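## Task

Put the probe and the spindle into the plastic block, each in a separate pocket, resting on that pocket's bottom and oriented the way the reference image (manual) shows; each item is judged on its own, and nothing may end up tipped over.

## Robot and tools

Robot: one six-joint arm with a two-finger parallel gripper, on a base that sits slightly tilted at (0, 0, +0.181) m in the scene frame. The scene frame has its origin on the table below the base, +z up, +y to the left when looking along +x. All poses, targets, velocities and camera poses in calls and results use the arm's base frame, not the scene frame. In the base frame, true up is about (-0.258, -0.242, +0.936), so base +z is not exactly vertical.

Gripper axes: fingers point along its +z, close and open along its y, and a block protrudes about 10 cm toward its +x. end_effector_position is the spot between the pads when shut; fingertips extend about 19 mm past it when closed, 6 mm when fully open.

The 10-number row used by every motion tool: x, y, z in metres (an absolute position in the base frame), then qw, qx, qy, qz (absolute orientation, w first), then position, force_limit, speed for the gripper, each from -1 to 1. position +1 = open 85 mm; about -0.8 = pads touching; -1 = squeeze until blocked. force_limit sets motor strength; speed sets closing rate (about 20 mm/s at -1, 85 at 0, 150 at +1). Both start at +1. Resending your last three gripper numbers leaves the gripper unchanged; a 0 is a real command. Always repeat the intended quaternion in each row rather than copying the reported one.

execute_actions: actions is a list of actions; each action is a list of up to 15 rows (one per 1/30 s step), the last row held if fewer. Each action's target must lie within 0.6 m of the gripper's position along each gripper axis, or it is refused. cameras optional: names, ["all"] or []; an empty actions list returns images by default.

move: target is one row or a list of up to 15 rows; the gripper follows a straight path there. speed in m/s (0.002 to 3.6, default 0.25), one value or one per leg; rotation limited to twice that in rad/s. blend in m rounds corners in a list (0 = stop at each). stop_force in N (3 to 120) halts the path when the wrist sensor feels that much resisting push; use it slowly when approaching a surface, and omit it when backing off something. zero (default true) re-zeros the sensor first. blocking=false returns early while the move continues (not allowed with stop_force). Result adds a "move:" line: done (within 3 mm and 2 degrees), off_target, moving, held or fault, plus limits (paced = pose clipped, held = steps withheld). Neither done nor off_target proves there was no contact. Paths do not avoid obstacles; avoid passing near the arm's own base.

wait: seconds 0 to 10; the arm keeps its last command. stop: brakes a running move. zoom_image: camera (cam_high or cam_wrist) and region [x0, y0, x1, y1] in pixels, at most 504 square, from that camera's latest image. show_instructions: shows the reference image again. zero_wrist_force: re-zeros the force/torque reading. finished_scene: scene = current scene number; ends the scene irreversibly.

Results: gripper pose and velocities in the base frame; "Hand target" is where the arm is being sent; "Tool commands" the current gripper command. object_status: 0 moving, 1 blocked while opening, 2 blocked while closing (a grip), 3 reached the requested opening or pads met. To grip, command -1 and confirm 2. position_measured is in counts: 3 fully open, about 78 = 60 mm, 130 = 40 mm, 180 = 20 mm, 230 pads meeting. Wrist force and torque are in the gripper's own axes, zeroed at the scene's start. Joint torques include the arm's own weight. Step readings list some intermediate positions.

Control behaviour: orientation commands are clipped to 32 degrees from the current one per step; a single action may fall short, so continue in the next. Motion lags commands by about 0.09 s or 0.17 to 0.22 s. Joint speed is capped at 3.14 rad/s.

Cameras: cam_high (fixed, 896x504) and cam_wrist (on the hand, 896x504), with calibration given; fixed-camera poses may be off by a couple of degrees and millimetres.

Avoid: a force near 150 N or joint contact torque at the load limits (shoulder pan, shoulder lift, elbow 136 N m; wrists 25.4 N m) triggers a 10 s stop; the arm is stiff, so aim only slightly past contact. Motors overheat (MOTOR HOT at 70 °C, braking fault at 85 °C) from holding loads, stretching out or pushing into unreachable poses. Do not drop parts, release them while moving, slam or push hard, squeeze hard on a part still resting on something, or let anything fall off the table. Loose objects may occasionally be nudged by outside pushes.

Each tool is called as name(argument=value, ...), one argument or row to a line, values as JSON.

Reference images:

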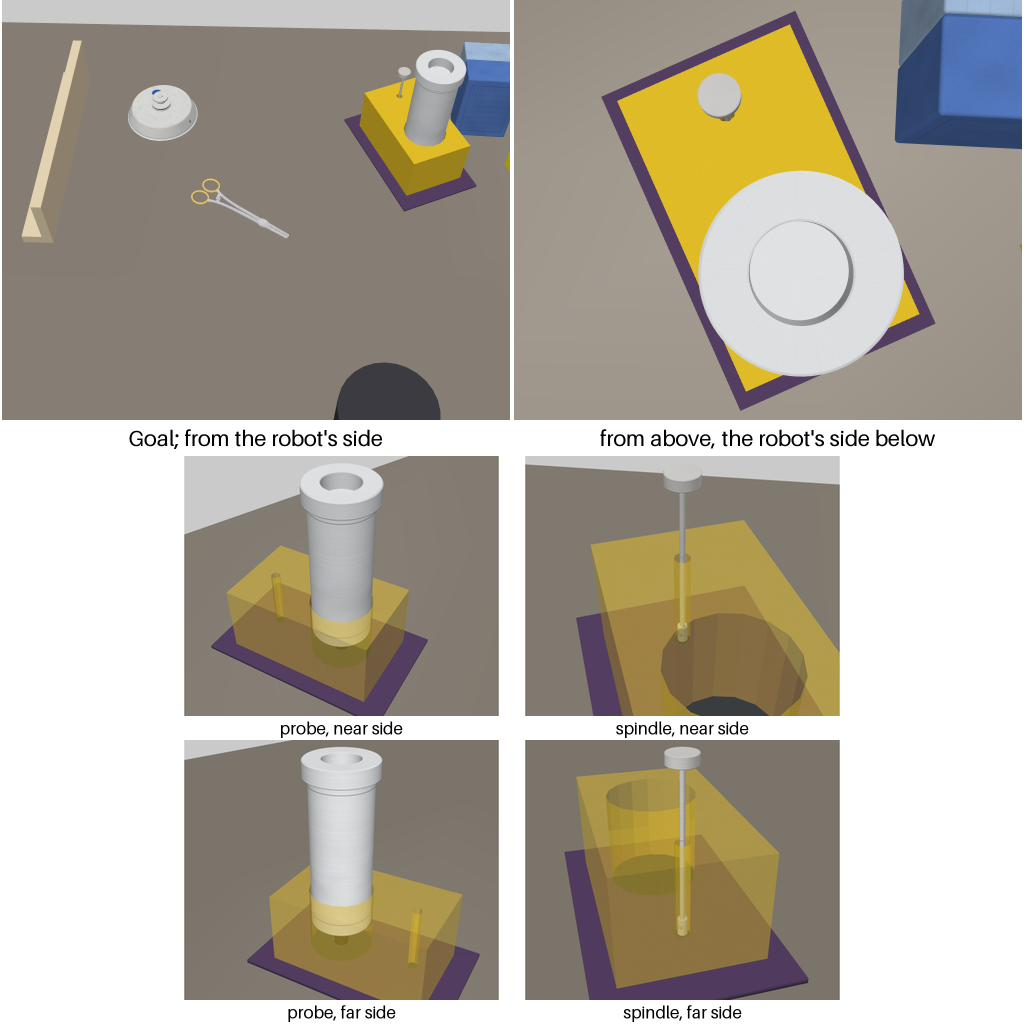

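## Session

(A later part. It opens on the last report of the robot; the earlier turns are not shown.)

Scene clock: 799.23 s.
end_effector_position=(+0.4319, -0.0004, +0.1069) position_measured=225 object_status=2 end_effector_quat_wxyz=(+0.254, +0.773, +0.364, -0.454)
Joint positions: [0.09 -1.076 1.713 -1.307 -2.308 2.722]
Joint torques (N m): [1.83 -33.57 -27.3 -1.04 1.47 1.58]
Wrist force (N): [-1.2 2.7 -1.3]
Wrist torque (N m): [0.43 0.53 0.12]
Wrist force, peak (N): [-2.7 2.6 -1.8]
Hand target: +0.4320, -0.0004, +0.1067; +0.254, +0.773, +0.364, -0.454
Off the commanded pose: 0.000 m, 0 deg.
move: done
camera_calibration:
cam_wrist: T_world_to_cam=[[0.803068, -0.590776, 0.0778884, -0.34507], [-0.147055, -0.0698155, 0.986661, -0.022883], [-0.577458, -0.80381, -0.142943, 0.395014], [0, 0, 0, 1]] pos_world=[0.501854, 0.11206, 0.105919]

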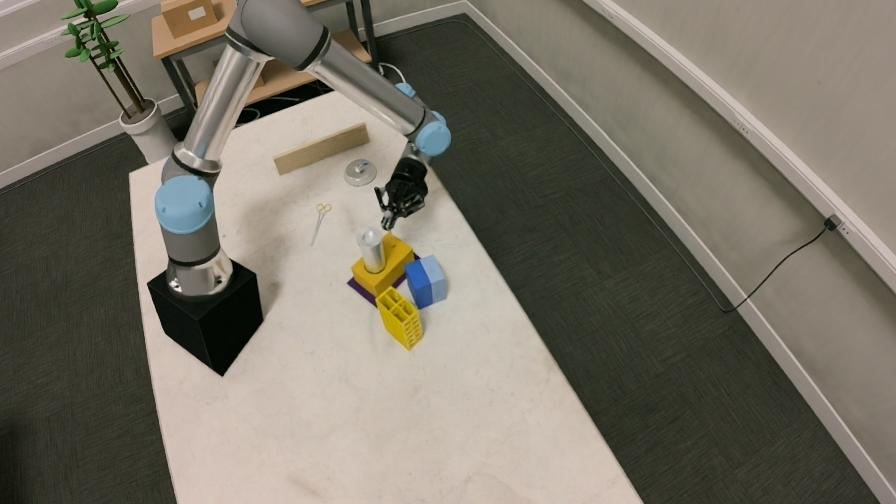

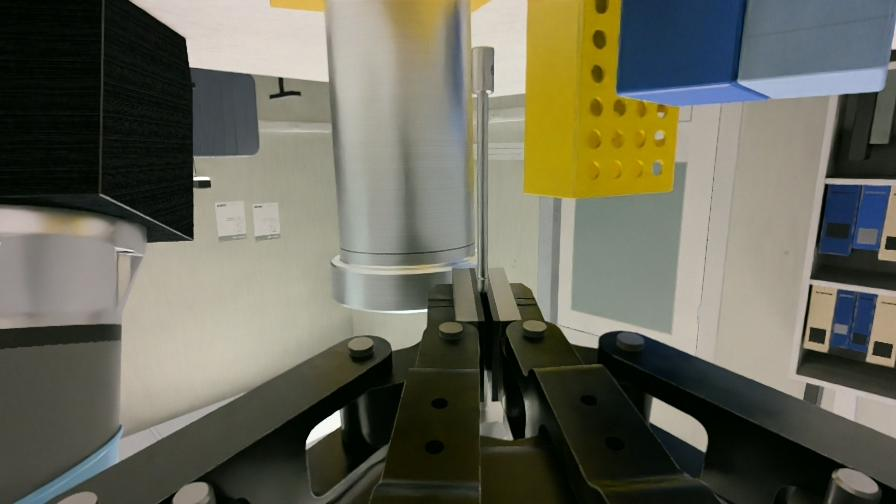

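move(
  target=[0.4369,0.0042,0.0889,-0.2536,-0.7733,-0.3636,0.4536,-1,-0.6,-1],
  speed=0.05,
  stop_force=4,
  cameras=["all"],
)

zoom_image(
  camera="cam_high",
  region=[375, 220, 410, 255],
)

zoom_image(
  camera="cam_wrist",
  region=[420, 0, 560, 140],
)

Scene clock: 816.07 s.
end_effector_position=(+0.4369, +0.0042, +0.0889) position_measured=225 object_status=2 end_effector_quat_wxyz=(+0.254, +0.773, +0.364, -0.454)
Joint positions: [0.098 -1.038 1.706 -1.335 -2.302 2.728]
Joint torques (N m): [1.82 -35.06 -25.56 -0.89 1.24 2.64]
Wrist force (N): [-1.6 2.7 -1.3]
Wrist torque (N m): [0.44 0.58 0.11]
Wrist force, peak (N): [-1.4 3.0 -1.5]
Hand target: +0.4369, +0.0042, +0.0889; +0.254, +0.773, +0.364, -0.454
Off the commanded pose: 0.000 m, 0 deg.
move: done
camera_calibration:
cam_wrist: T_world_to_cam=[[0.803088, -0.590766, 0.0777506, -0.344965], [-0.146943, -0.0698992, 0.986672, -0.00411456], [-0.577458, -0.803809, -0.142944, 0.399026], [0, 0, 0, 1]] pos_world=[0.506854, 0.11666, 0.0879196]

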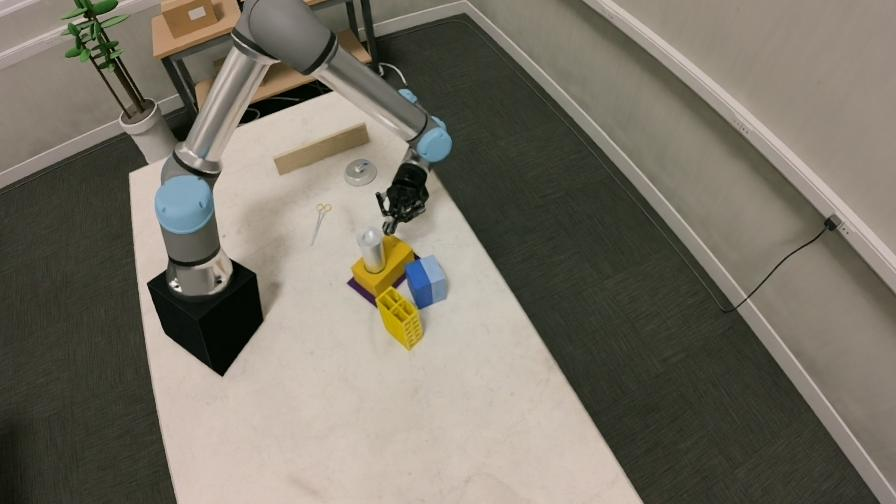

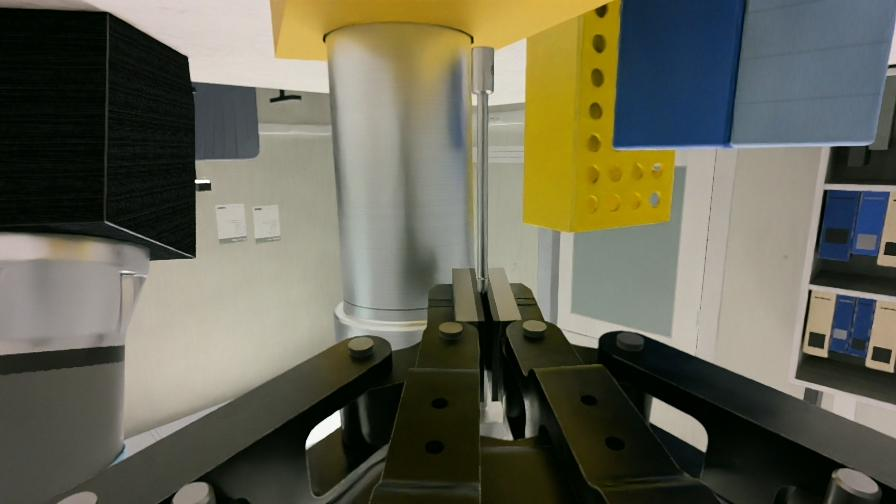

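Scaled by 14.400 from the camera's 896x504 image, which has a finer 1280x720 frame.

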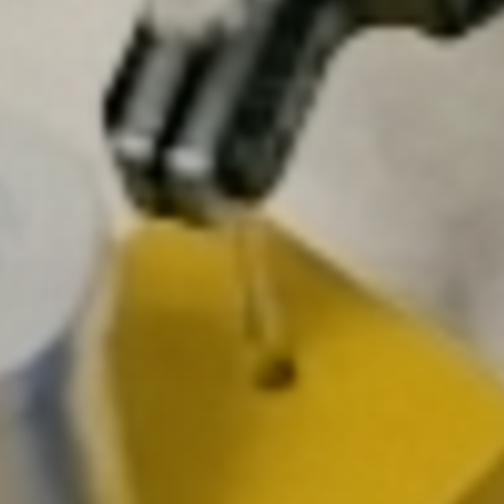

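Scaled by 3.600 from the camera's 896x504 image, which has a finer 1280x720 frame.

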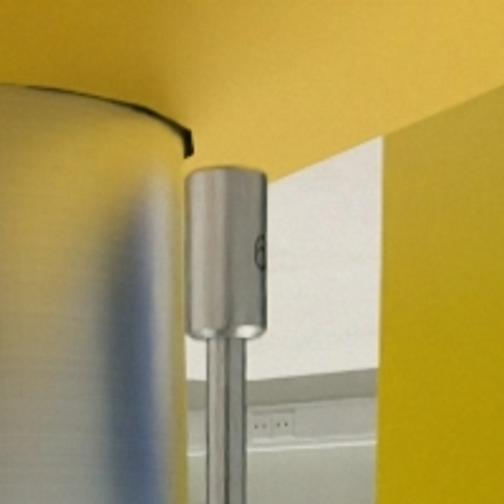

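move(
  target=[0.4371,0.0028,0.0886,-0.2536,-0.7733,-0.3636,0.4536,-1,-0.6,-1],
  speed=0.03,
)

move(
  target=[0.4541,0.0187,0.0268,-0.2536,-0.7733,-0.3636,0.4536,-1,-0.6,-1],
  speed=0.01,
  stop_force=4,
  cameras=["cam_high","cam_wrist"],
)

zoom_image(
  camera="cam_high",
  region=[375, 220, 410, 255],
)

Scene clock: 826.53 s.
end_effector_position=(+0.4371, +0.0029, +0.0886) position_measured=225 object_status=2 end_effector_quat_wxyz=(+0.254, +0.773, +0.364, -0.454)
Joint positions: [0.095 -1.038 1.707 -1.337 -2.304 2.726]
Joint torques (N m): [-11.36 -43.27 -0.36 -1.12 -3.81 -2.63]
Wrist force (N): [-1.3 2.5 -1.2]
Wrist torque (N m): [0.40 0.52 0.22]
Wrist force, peak (N): [-1.5 2.7 -1.4]
Hand target: +0.4371, +0.0028, +0.0886; +0.254, +0.773, +0.364, -0.454
Off the commanded pose: 0.000 m, 0 deg.
move: done

Scene clock: 829.30 s.
end_effector_position=(+0.4408, +0.0063, +0.0750) position_measured=225 object_status=2 end_effector_quat_wxyz=(+0.254, +0.773, +0.364, -0.454)
Joint positions: [0.1 -1.008 1.701 -1.357 -2.3 2.73]
Joint torques (N m): [-10.1 -45.6 0.34 1.59 -2.87 -2.05]
Wrist force (N): [-5.2 2.6 -1.8]
Wrist torque (N m): [0.37 0.62 0.13]
Wrist force, peak (N): [-22.0 2.0 -3.9]
Hand target: +0.4408, +0.0063, +0.0750; +0.254, +0.773, +0.364, -0.454
Off the commanded pose: 0.051 m, 0 deg.
move: contact
camera_calibration:
cam_wrist: T_world_to_cam=[[0.803053, -0.590814, 0.0777423, -0.345693], [-0.146947, -0.0699045, 0.986671, 0.0103298], [-0.577505, -0.803773, -0.142956, 0.401081], [0, 0, 0, 1]] pos_world=[0.510754, 0.11886, 0.0740196]

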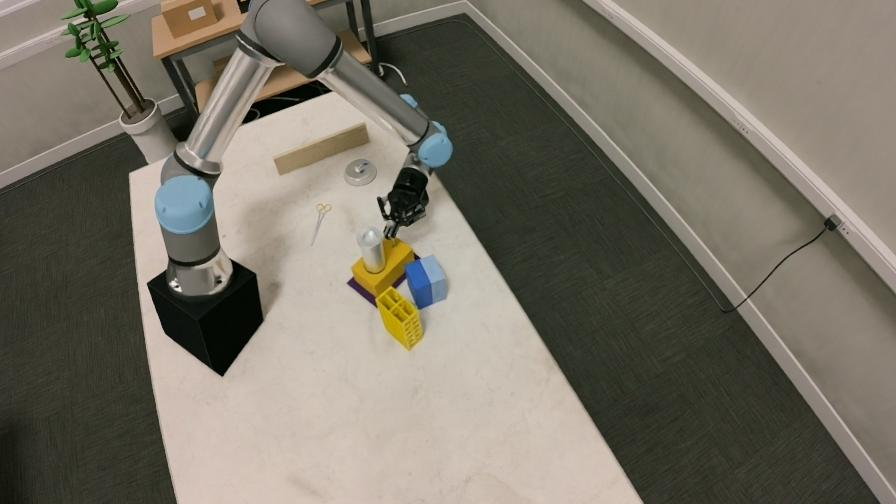

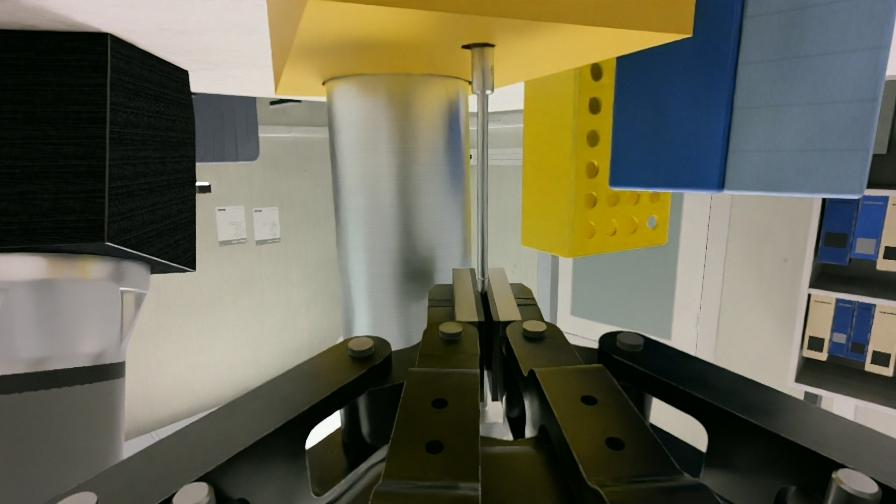

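Scaled by 14.400 from the camera's 896x504 image, which has a finer 1280x720 frame.

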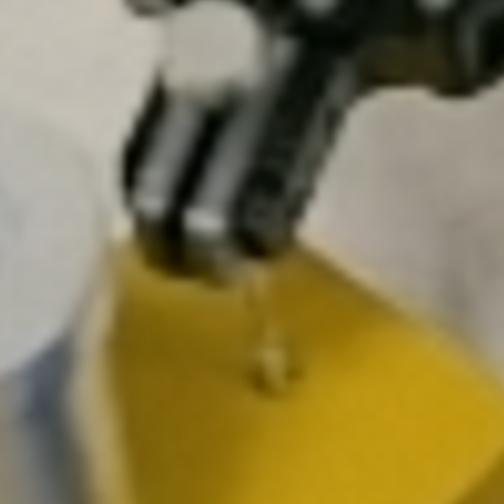

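zoom_image(
  camera="cam_wrist",
  region=[440, 20, 520, 100],
)

Scaled by 6.300 from the camera's 896x504 image, which has a finer 1280x720 frame.

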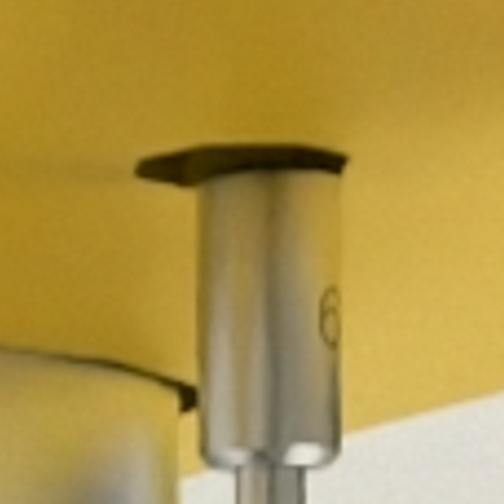

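move(
  target=[
    [0.4398,0.0053,0.0787,-0.2536,-0.7733,-0.3636,0.4536,-1,-0.6,-1],
    [0.4407,0.0088,0.0799,-0.2536,-0.7733,-0.3636,0.4536,-1,-0.6,-1],
  ],
  speed=0.03,
)

move(
  target=[0.4577,0.0247,0.0181,-0.2536,-0.7733,-0.3636,0.4536,-1,-0.6,-1],
  speed=0.01,
  stop_force=4,
  cameras=["cam_high","cam_wrist"],
)

zoom_image(
  camera="cam_wrist",
  region=[440, 20, 520, 100],
)

Scene clock: 875.93 s.
end_effector_position=(+0.4407, +0.0086, +0.0799) position_measured=225 object_status=2 end_effector_quat_wxyz=(+0.254, +0.773, +0.364, -0.454)
Joint positions: [0.104 -1.014 1.695 -1.343 -2.297 2.734]
Joint torques (N m): [2.52 -34.41 -23.77 2.21 1.56 2.21]
Wrist force (N): [-1.2 2.6 -1.2]
Wrist torque (N m): [0.40 0.52 0.12]
Wrist force, peak (N): [-7.0 2.6 -1.9]
Hand target: +0.4407, +0.0088, +0.0799; +0.254, +0.773, +0.364, -0.454
Off the commanded pose: 0.000 m, 0 deg.
move: done

Scene clock: 877.63 s.
end_effector_position=(+0.4418, +0.0098, +0.0760) position_measured=225 object_status=2 end_effector_quat_wxyz=(+0.254, +0.773, +0.364, -0.454)
Joint positions: [0.106 -1.006 1.693 -1.348 -2.296 2.735]
Joint torques (N m): [-9.54 -46.88 1.22 1.45 -3.11 -2.46]
Wrist force (N): [-6.2 2.8 -1.6]
Wrist torque (N m): [0.43 0.62 0.13]
Wrist force, peak (N): [-14.4 2.6 -2.5]
Hand target: +0.4418, +0.0098, +0.0760; +0.254, +0.773, +0.364, -0.454
Off the commanded pose: 0.062 m, 0 deg.
move: contact
camera_calibration:
cam_wrist: T_world_to_cam=[[0.803088, -0.590766, 0.0777506, -0.344517], [-0.146943, -0.0698992, 0.986672, 0.00961161], [-0.577458, -0.803809, -0.142944, 0.40447], [0, 0, 0, 1]] pos_world=[0.511654, 0.12226, 0.0751196]

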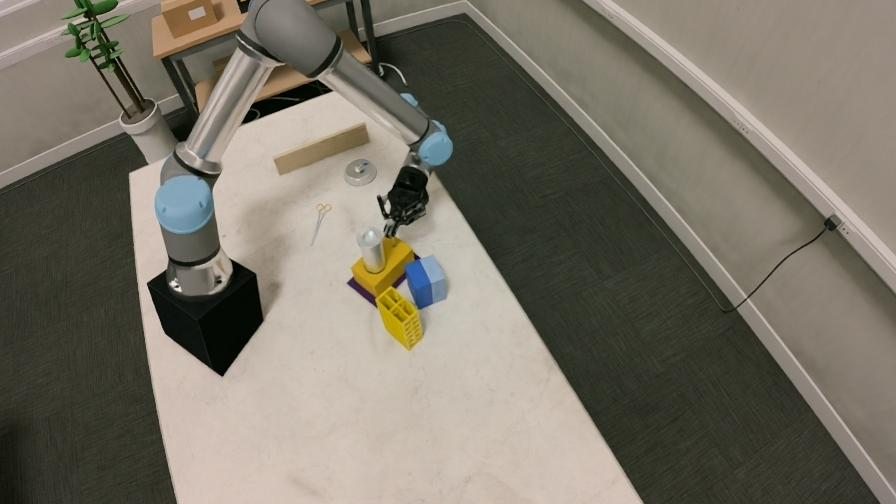

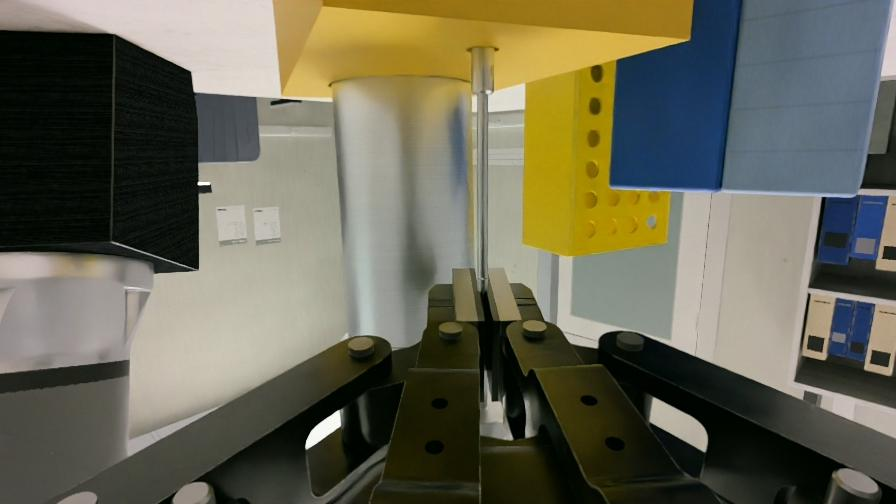

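Scaled by 6.300 from the camera's 896x504 image, which has a finer 1280x720 frame.

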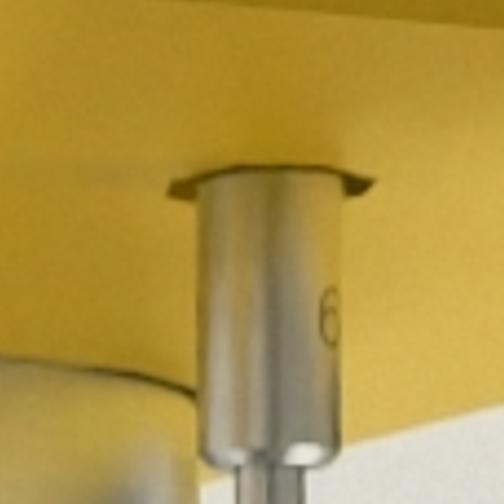

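zoom_image(
  camera="cam_high",
  region=[380, 230, 405, 255],
)

zoom_image(
  camera="cam_wrist",
  region=[460, 35, 510, 65],
)

Scaled by 20.160 from the camera's 896x504 image, which has a finer 1280x720 frame.

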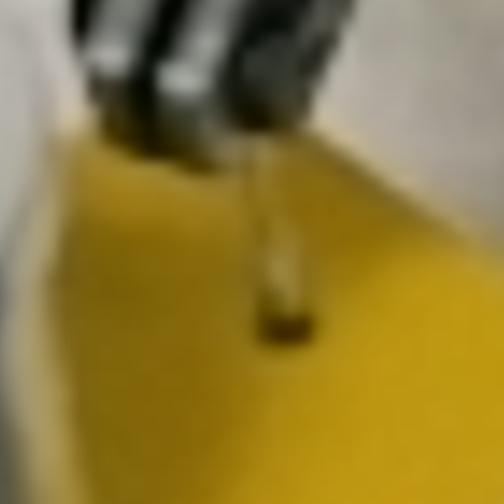

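Scaled by 10.080 from the camera's 896x504 image, which has a finer 1280x720 frame.

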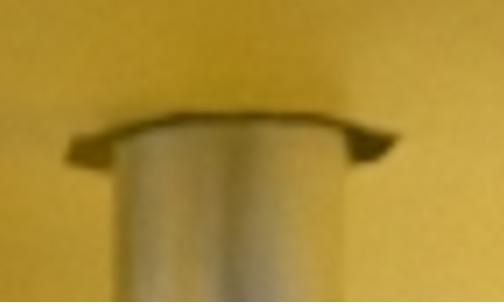

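move(
  target=[
    [0.4410,0.0091,0.0788,-0.2536,-0.7733,-0.3636,0.4536,-1,-0.6,-1],
    [0.4399,0.0076,0.0781,-0.2536,-0.7733,-0.3636,0.4536,-1,-0.6,-1],
  ],
  speed=0.03,
)

move(
  target=[0.4572,0.0239,0.0151,-0.2536,-0.7733,-0.3636,0.4536,-1,-0.6,-1],
  speed=0.01,
  stop_force=4,
  cameras=["cam_high","cam_wrist"],
)

zoom_image(
  camera="cam_wrist",
  region=[440, 20, 520, 100],
)

zoom_image(
  camera="cam_high",
  region=[380, 230, 405, 255],
)

Scene clock: 896.77 s.
end_effector_position=(+0.4400, +0.0077, +0.0781) position_measured=225 object_status=2 end_effector_quat_wxyz=(+0.254, +0.773, +0.364, -0.454)
Joint positions: [0.103 -1.014 1.699 -1.349 -2.298 2.733]
Joint torques (N m): [-11.96 -45.28 -0.37 -0.91 -4.05 -2.15]
Wrist force (N): [-1.4 2.7 -1.2]
Wrist torque (N m): [0.43 0.56 0.22]
Wrist force, peak (N): [-6.7 2.8 -1.7]
Hand target: +0.4399, +0.0076, +0.0781; +0.254, +0.773, +0.364, -0.454
Off the commanded pose: 0.000 m, 0 deg.
move: done

Scene clock: 903.80 s.
end_effector_position=(+0.4547, +0.0216, +0.0242) position_measured=225 object_status=2 end_effector_quat_wxyz=(+0.254, +0.773, +0.364, -0.454)
Joint positions: [0.123 -0.895 1.663 -1.421 -2.282 2.749]
Joint torques (N m): [-10.23 -48.67 2.94 1.51 -2.92 -2.16]
Wrist force (N): [-6.0 2.9 -1.8]
Wrist torque (N m): [0.45 0.60 0.13]
Wrist force, peak (N): [-9.8 2.3 -2.0]
Hand target: +0.4547, +0.0215, +0.0242; +0.254, +0.773, +0.364, -0.454
Off the commanded pose: 0.010 m, 0 deg.
move: contact
camera_calibration:
cam_wrist: T_world_to_cam=[[0.803088, -0.590766, 0.0777506, -0.343951], [-0.146943, -0.0698992, 0.986672, 0.063555], [-0.577458, -0.803809, -0.142944, 0.414043], [0, 0, 0, 1]] pos_world=[0.524654, 0.13406, 0.0232196]

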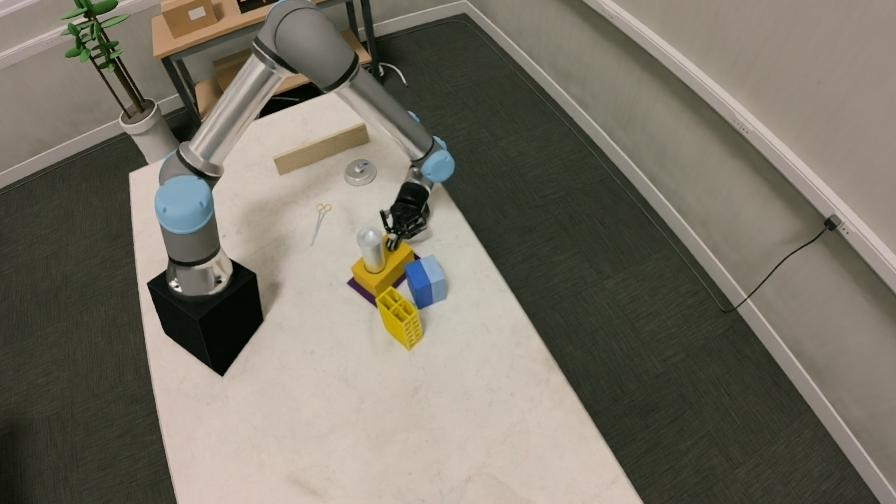

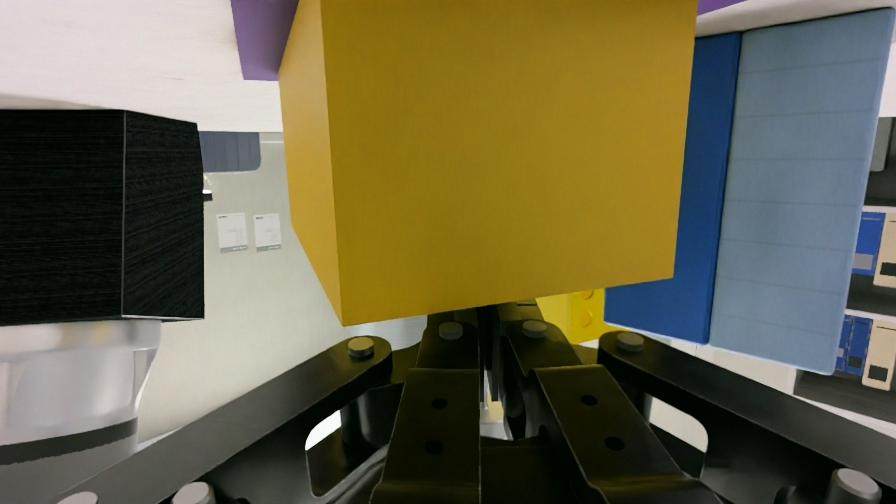

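Scaled by 6.300 from the camera's 896x504 image, which has a finer 1280x720 frame.

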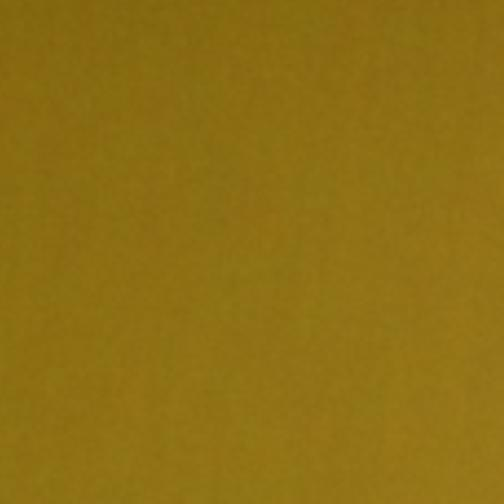

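Scaled by 20.160 from the camera's 896x504 image, which has a finer 1280x720 frame.

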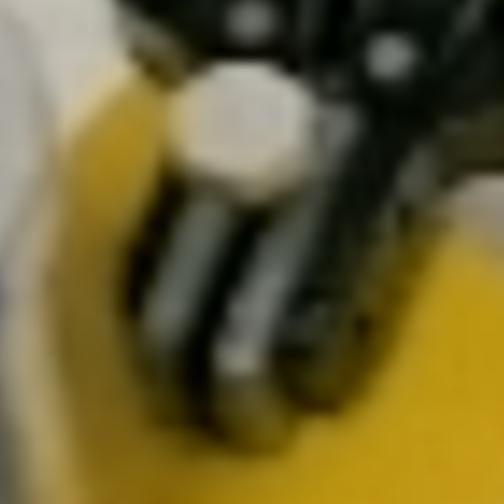

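move(
  target=[0.4547,0.0216,0.0242,-0.2536,-0.7733,-0.3636,0.4536,-0.4,-0.6,-1],
  cameras=["cam_high"],
)

zoom_image(
  camera="cam_high",
  region=[370, 220, 420, 270],
)

Scene clock: 912.63 s.
end_effector_position=(+0.4547, +0.0216, +0.0242) position_measured=179 object_status=0 end_effector_quat_wxyz=(+0.254, +0.773, +0.364, -0.454)
Joint positions: [0.123 -0.895 1.663 -1.421 -2.282 2.749]
Joint torques (N m): [-1.63 -45.88 -14.79 1.96 1.41 2.24]
Wrist force (N): [-1.4 2.6 -1.4]
Wrist torque (N m): [0.40 0.54 0.11]
Wrist force, peak (N): [-6.8 2.7 -1.6]
Hand target: +0.4547, +0.0216, +0.0242; +0.254, +0.773, +0.364, -0.454
Off the commanded pose: 0.000 m, 0 deg.
move: done
Images, in order (width x height): cam_high 896x504.

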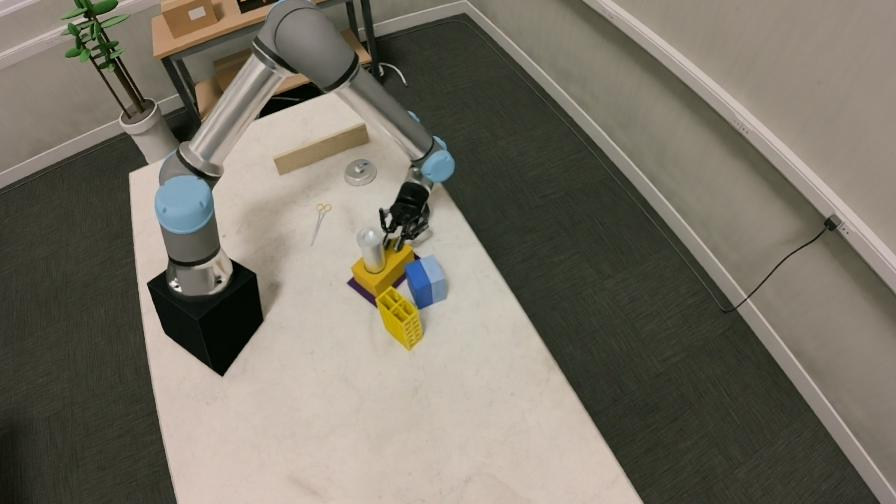

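Scaled by 10.080 from the camera's 896x504 image, which has a finer 1280x720 frame.

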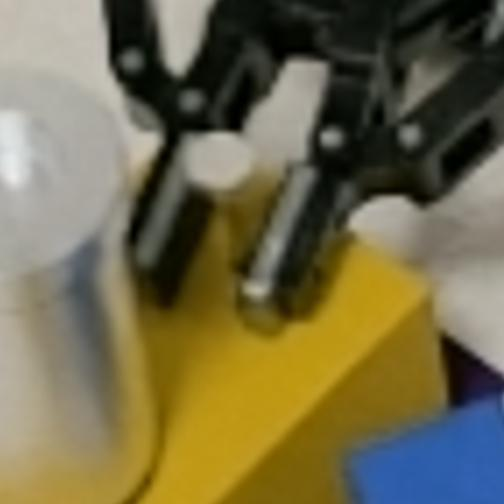

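move(
  target=[
    [0.4879,0.0670,0.0451,-0.2536,-0.7733,-0.3636,0.4536,-0.4,-0.6,-1],
    [0.4493,0.0308,0.1855,-0.2536,-0.7733,-0.3636,0.4536,-0.4,-0.6,-1],
  ],
  speed=[0.08,0.2],
  cameras=["all"],
)

zoom_image(
  camera="cam_high",
  region=[340, 210, 430, 300],
)

Scene clock: 930.30 s.
end_effector_position=(+0.4493, +0.0309, +0.1853) position_measured=179 object_status=3 end_effector_quat_wxyz=(+0.254, +0.773, +0.364, -0.454)
Joint positions: [0.14 -1.111 1.531 -1.065 -2.269 2.762]
Joint torques (N m): [-11.3 -48.74 -29.54 2.08 -3.92 -2.68]
Wrist force (N): [-1.3 2.6 -1.0]
Wrist torque (N m): [0.42 0.50 0.22]
Wrist force, peak (N): [-2.9 2.8 -1.4]
Hand target: +0.4493, +0.0308, +0.1855; +0.254, +0.773, +0.364, -0.454
Off the commanded pose: 0.000 m, 0 deg.
move: done
camera_calibration:
cam_wrist: T_world_to_cam=[[0.803092, -0.59076, 0.0777507, -0.346649], [-0.146886, -0.0698205, 0.986686, -0.0955851], [-0.577466, -0.803821, -0.142846, 0.441416], [0, 0, 0, 1]] pos_world=[0.519254, 0.14336, 0.184319]

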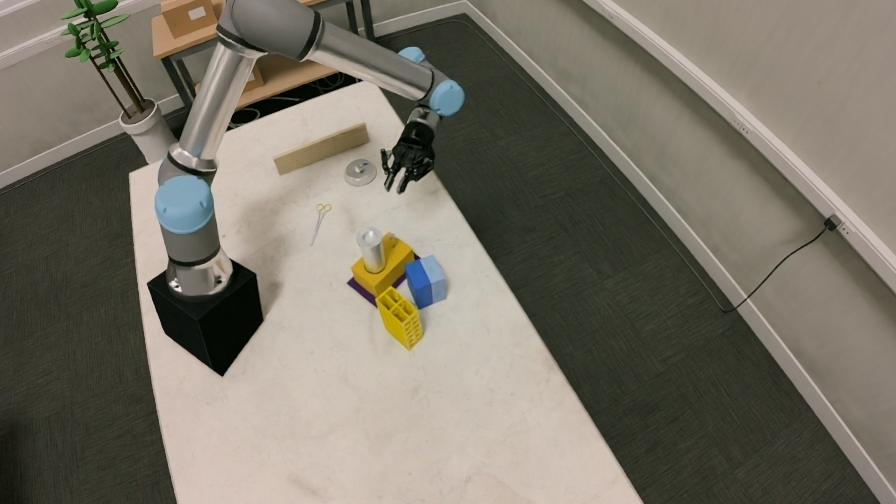

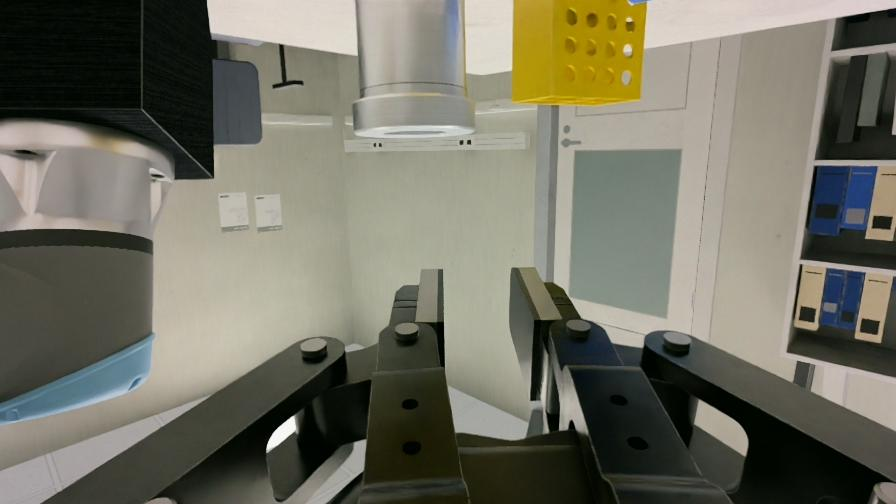

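Scaled by 5.600 from the camera's 896x504 image, which has a finer 1280x720 frame.

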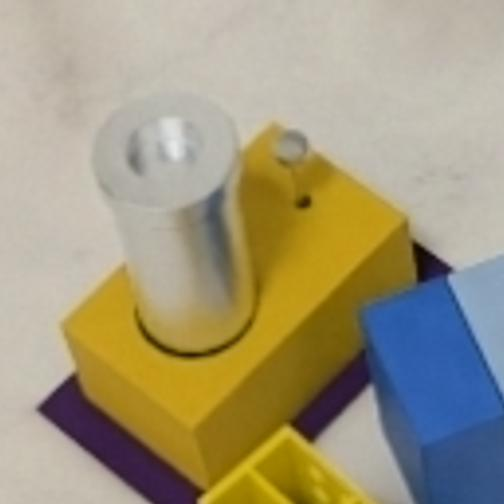

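Both parts are standing in their pockets as in the picture.

finished_scene(
  scene=2,
)

The scene is finished: the task was done.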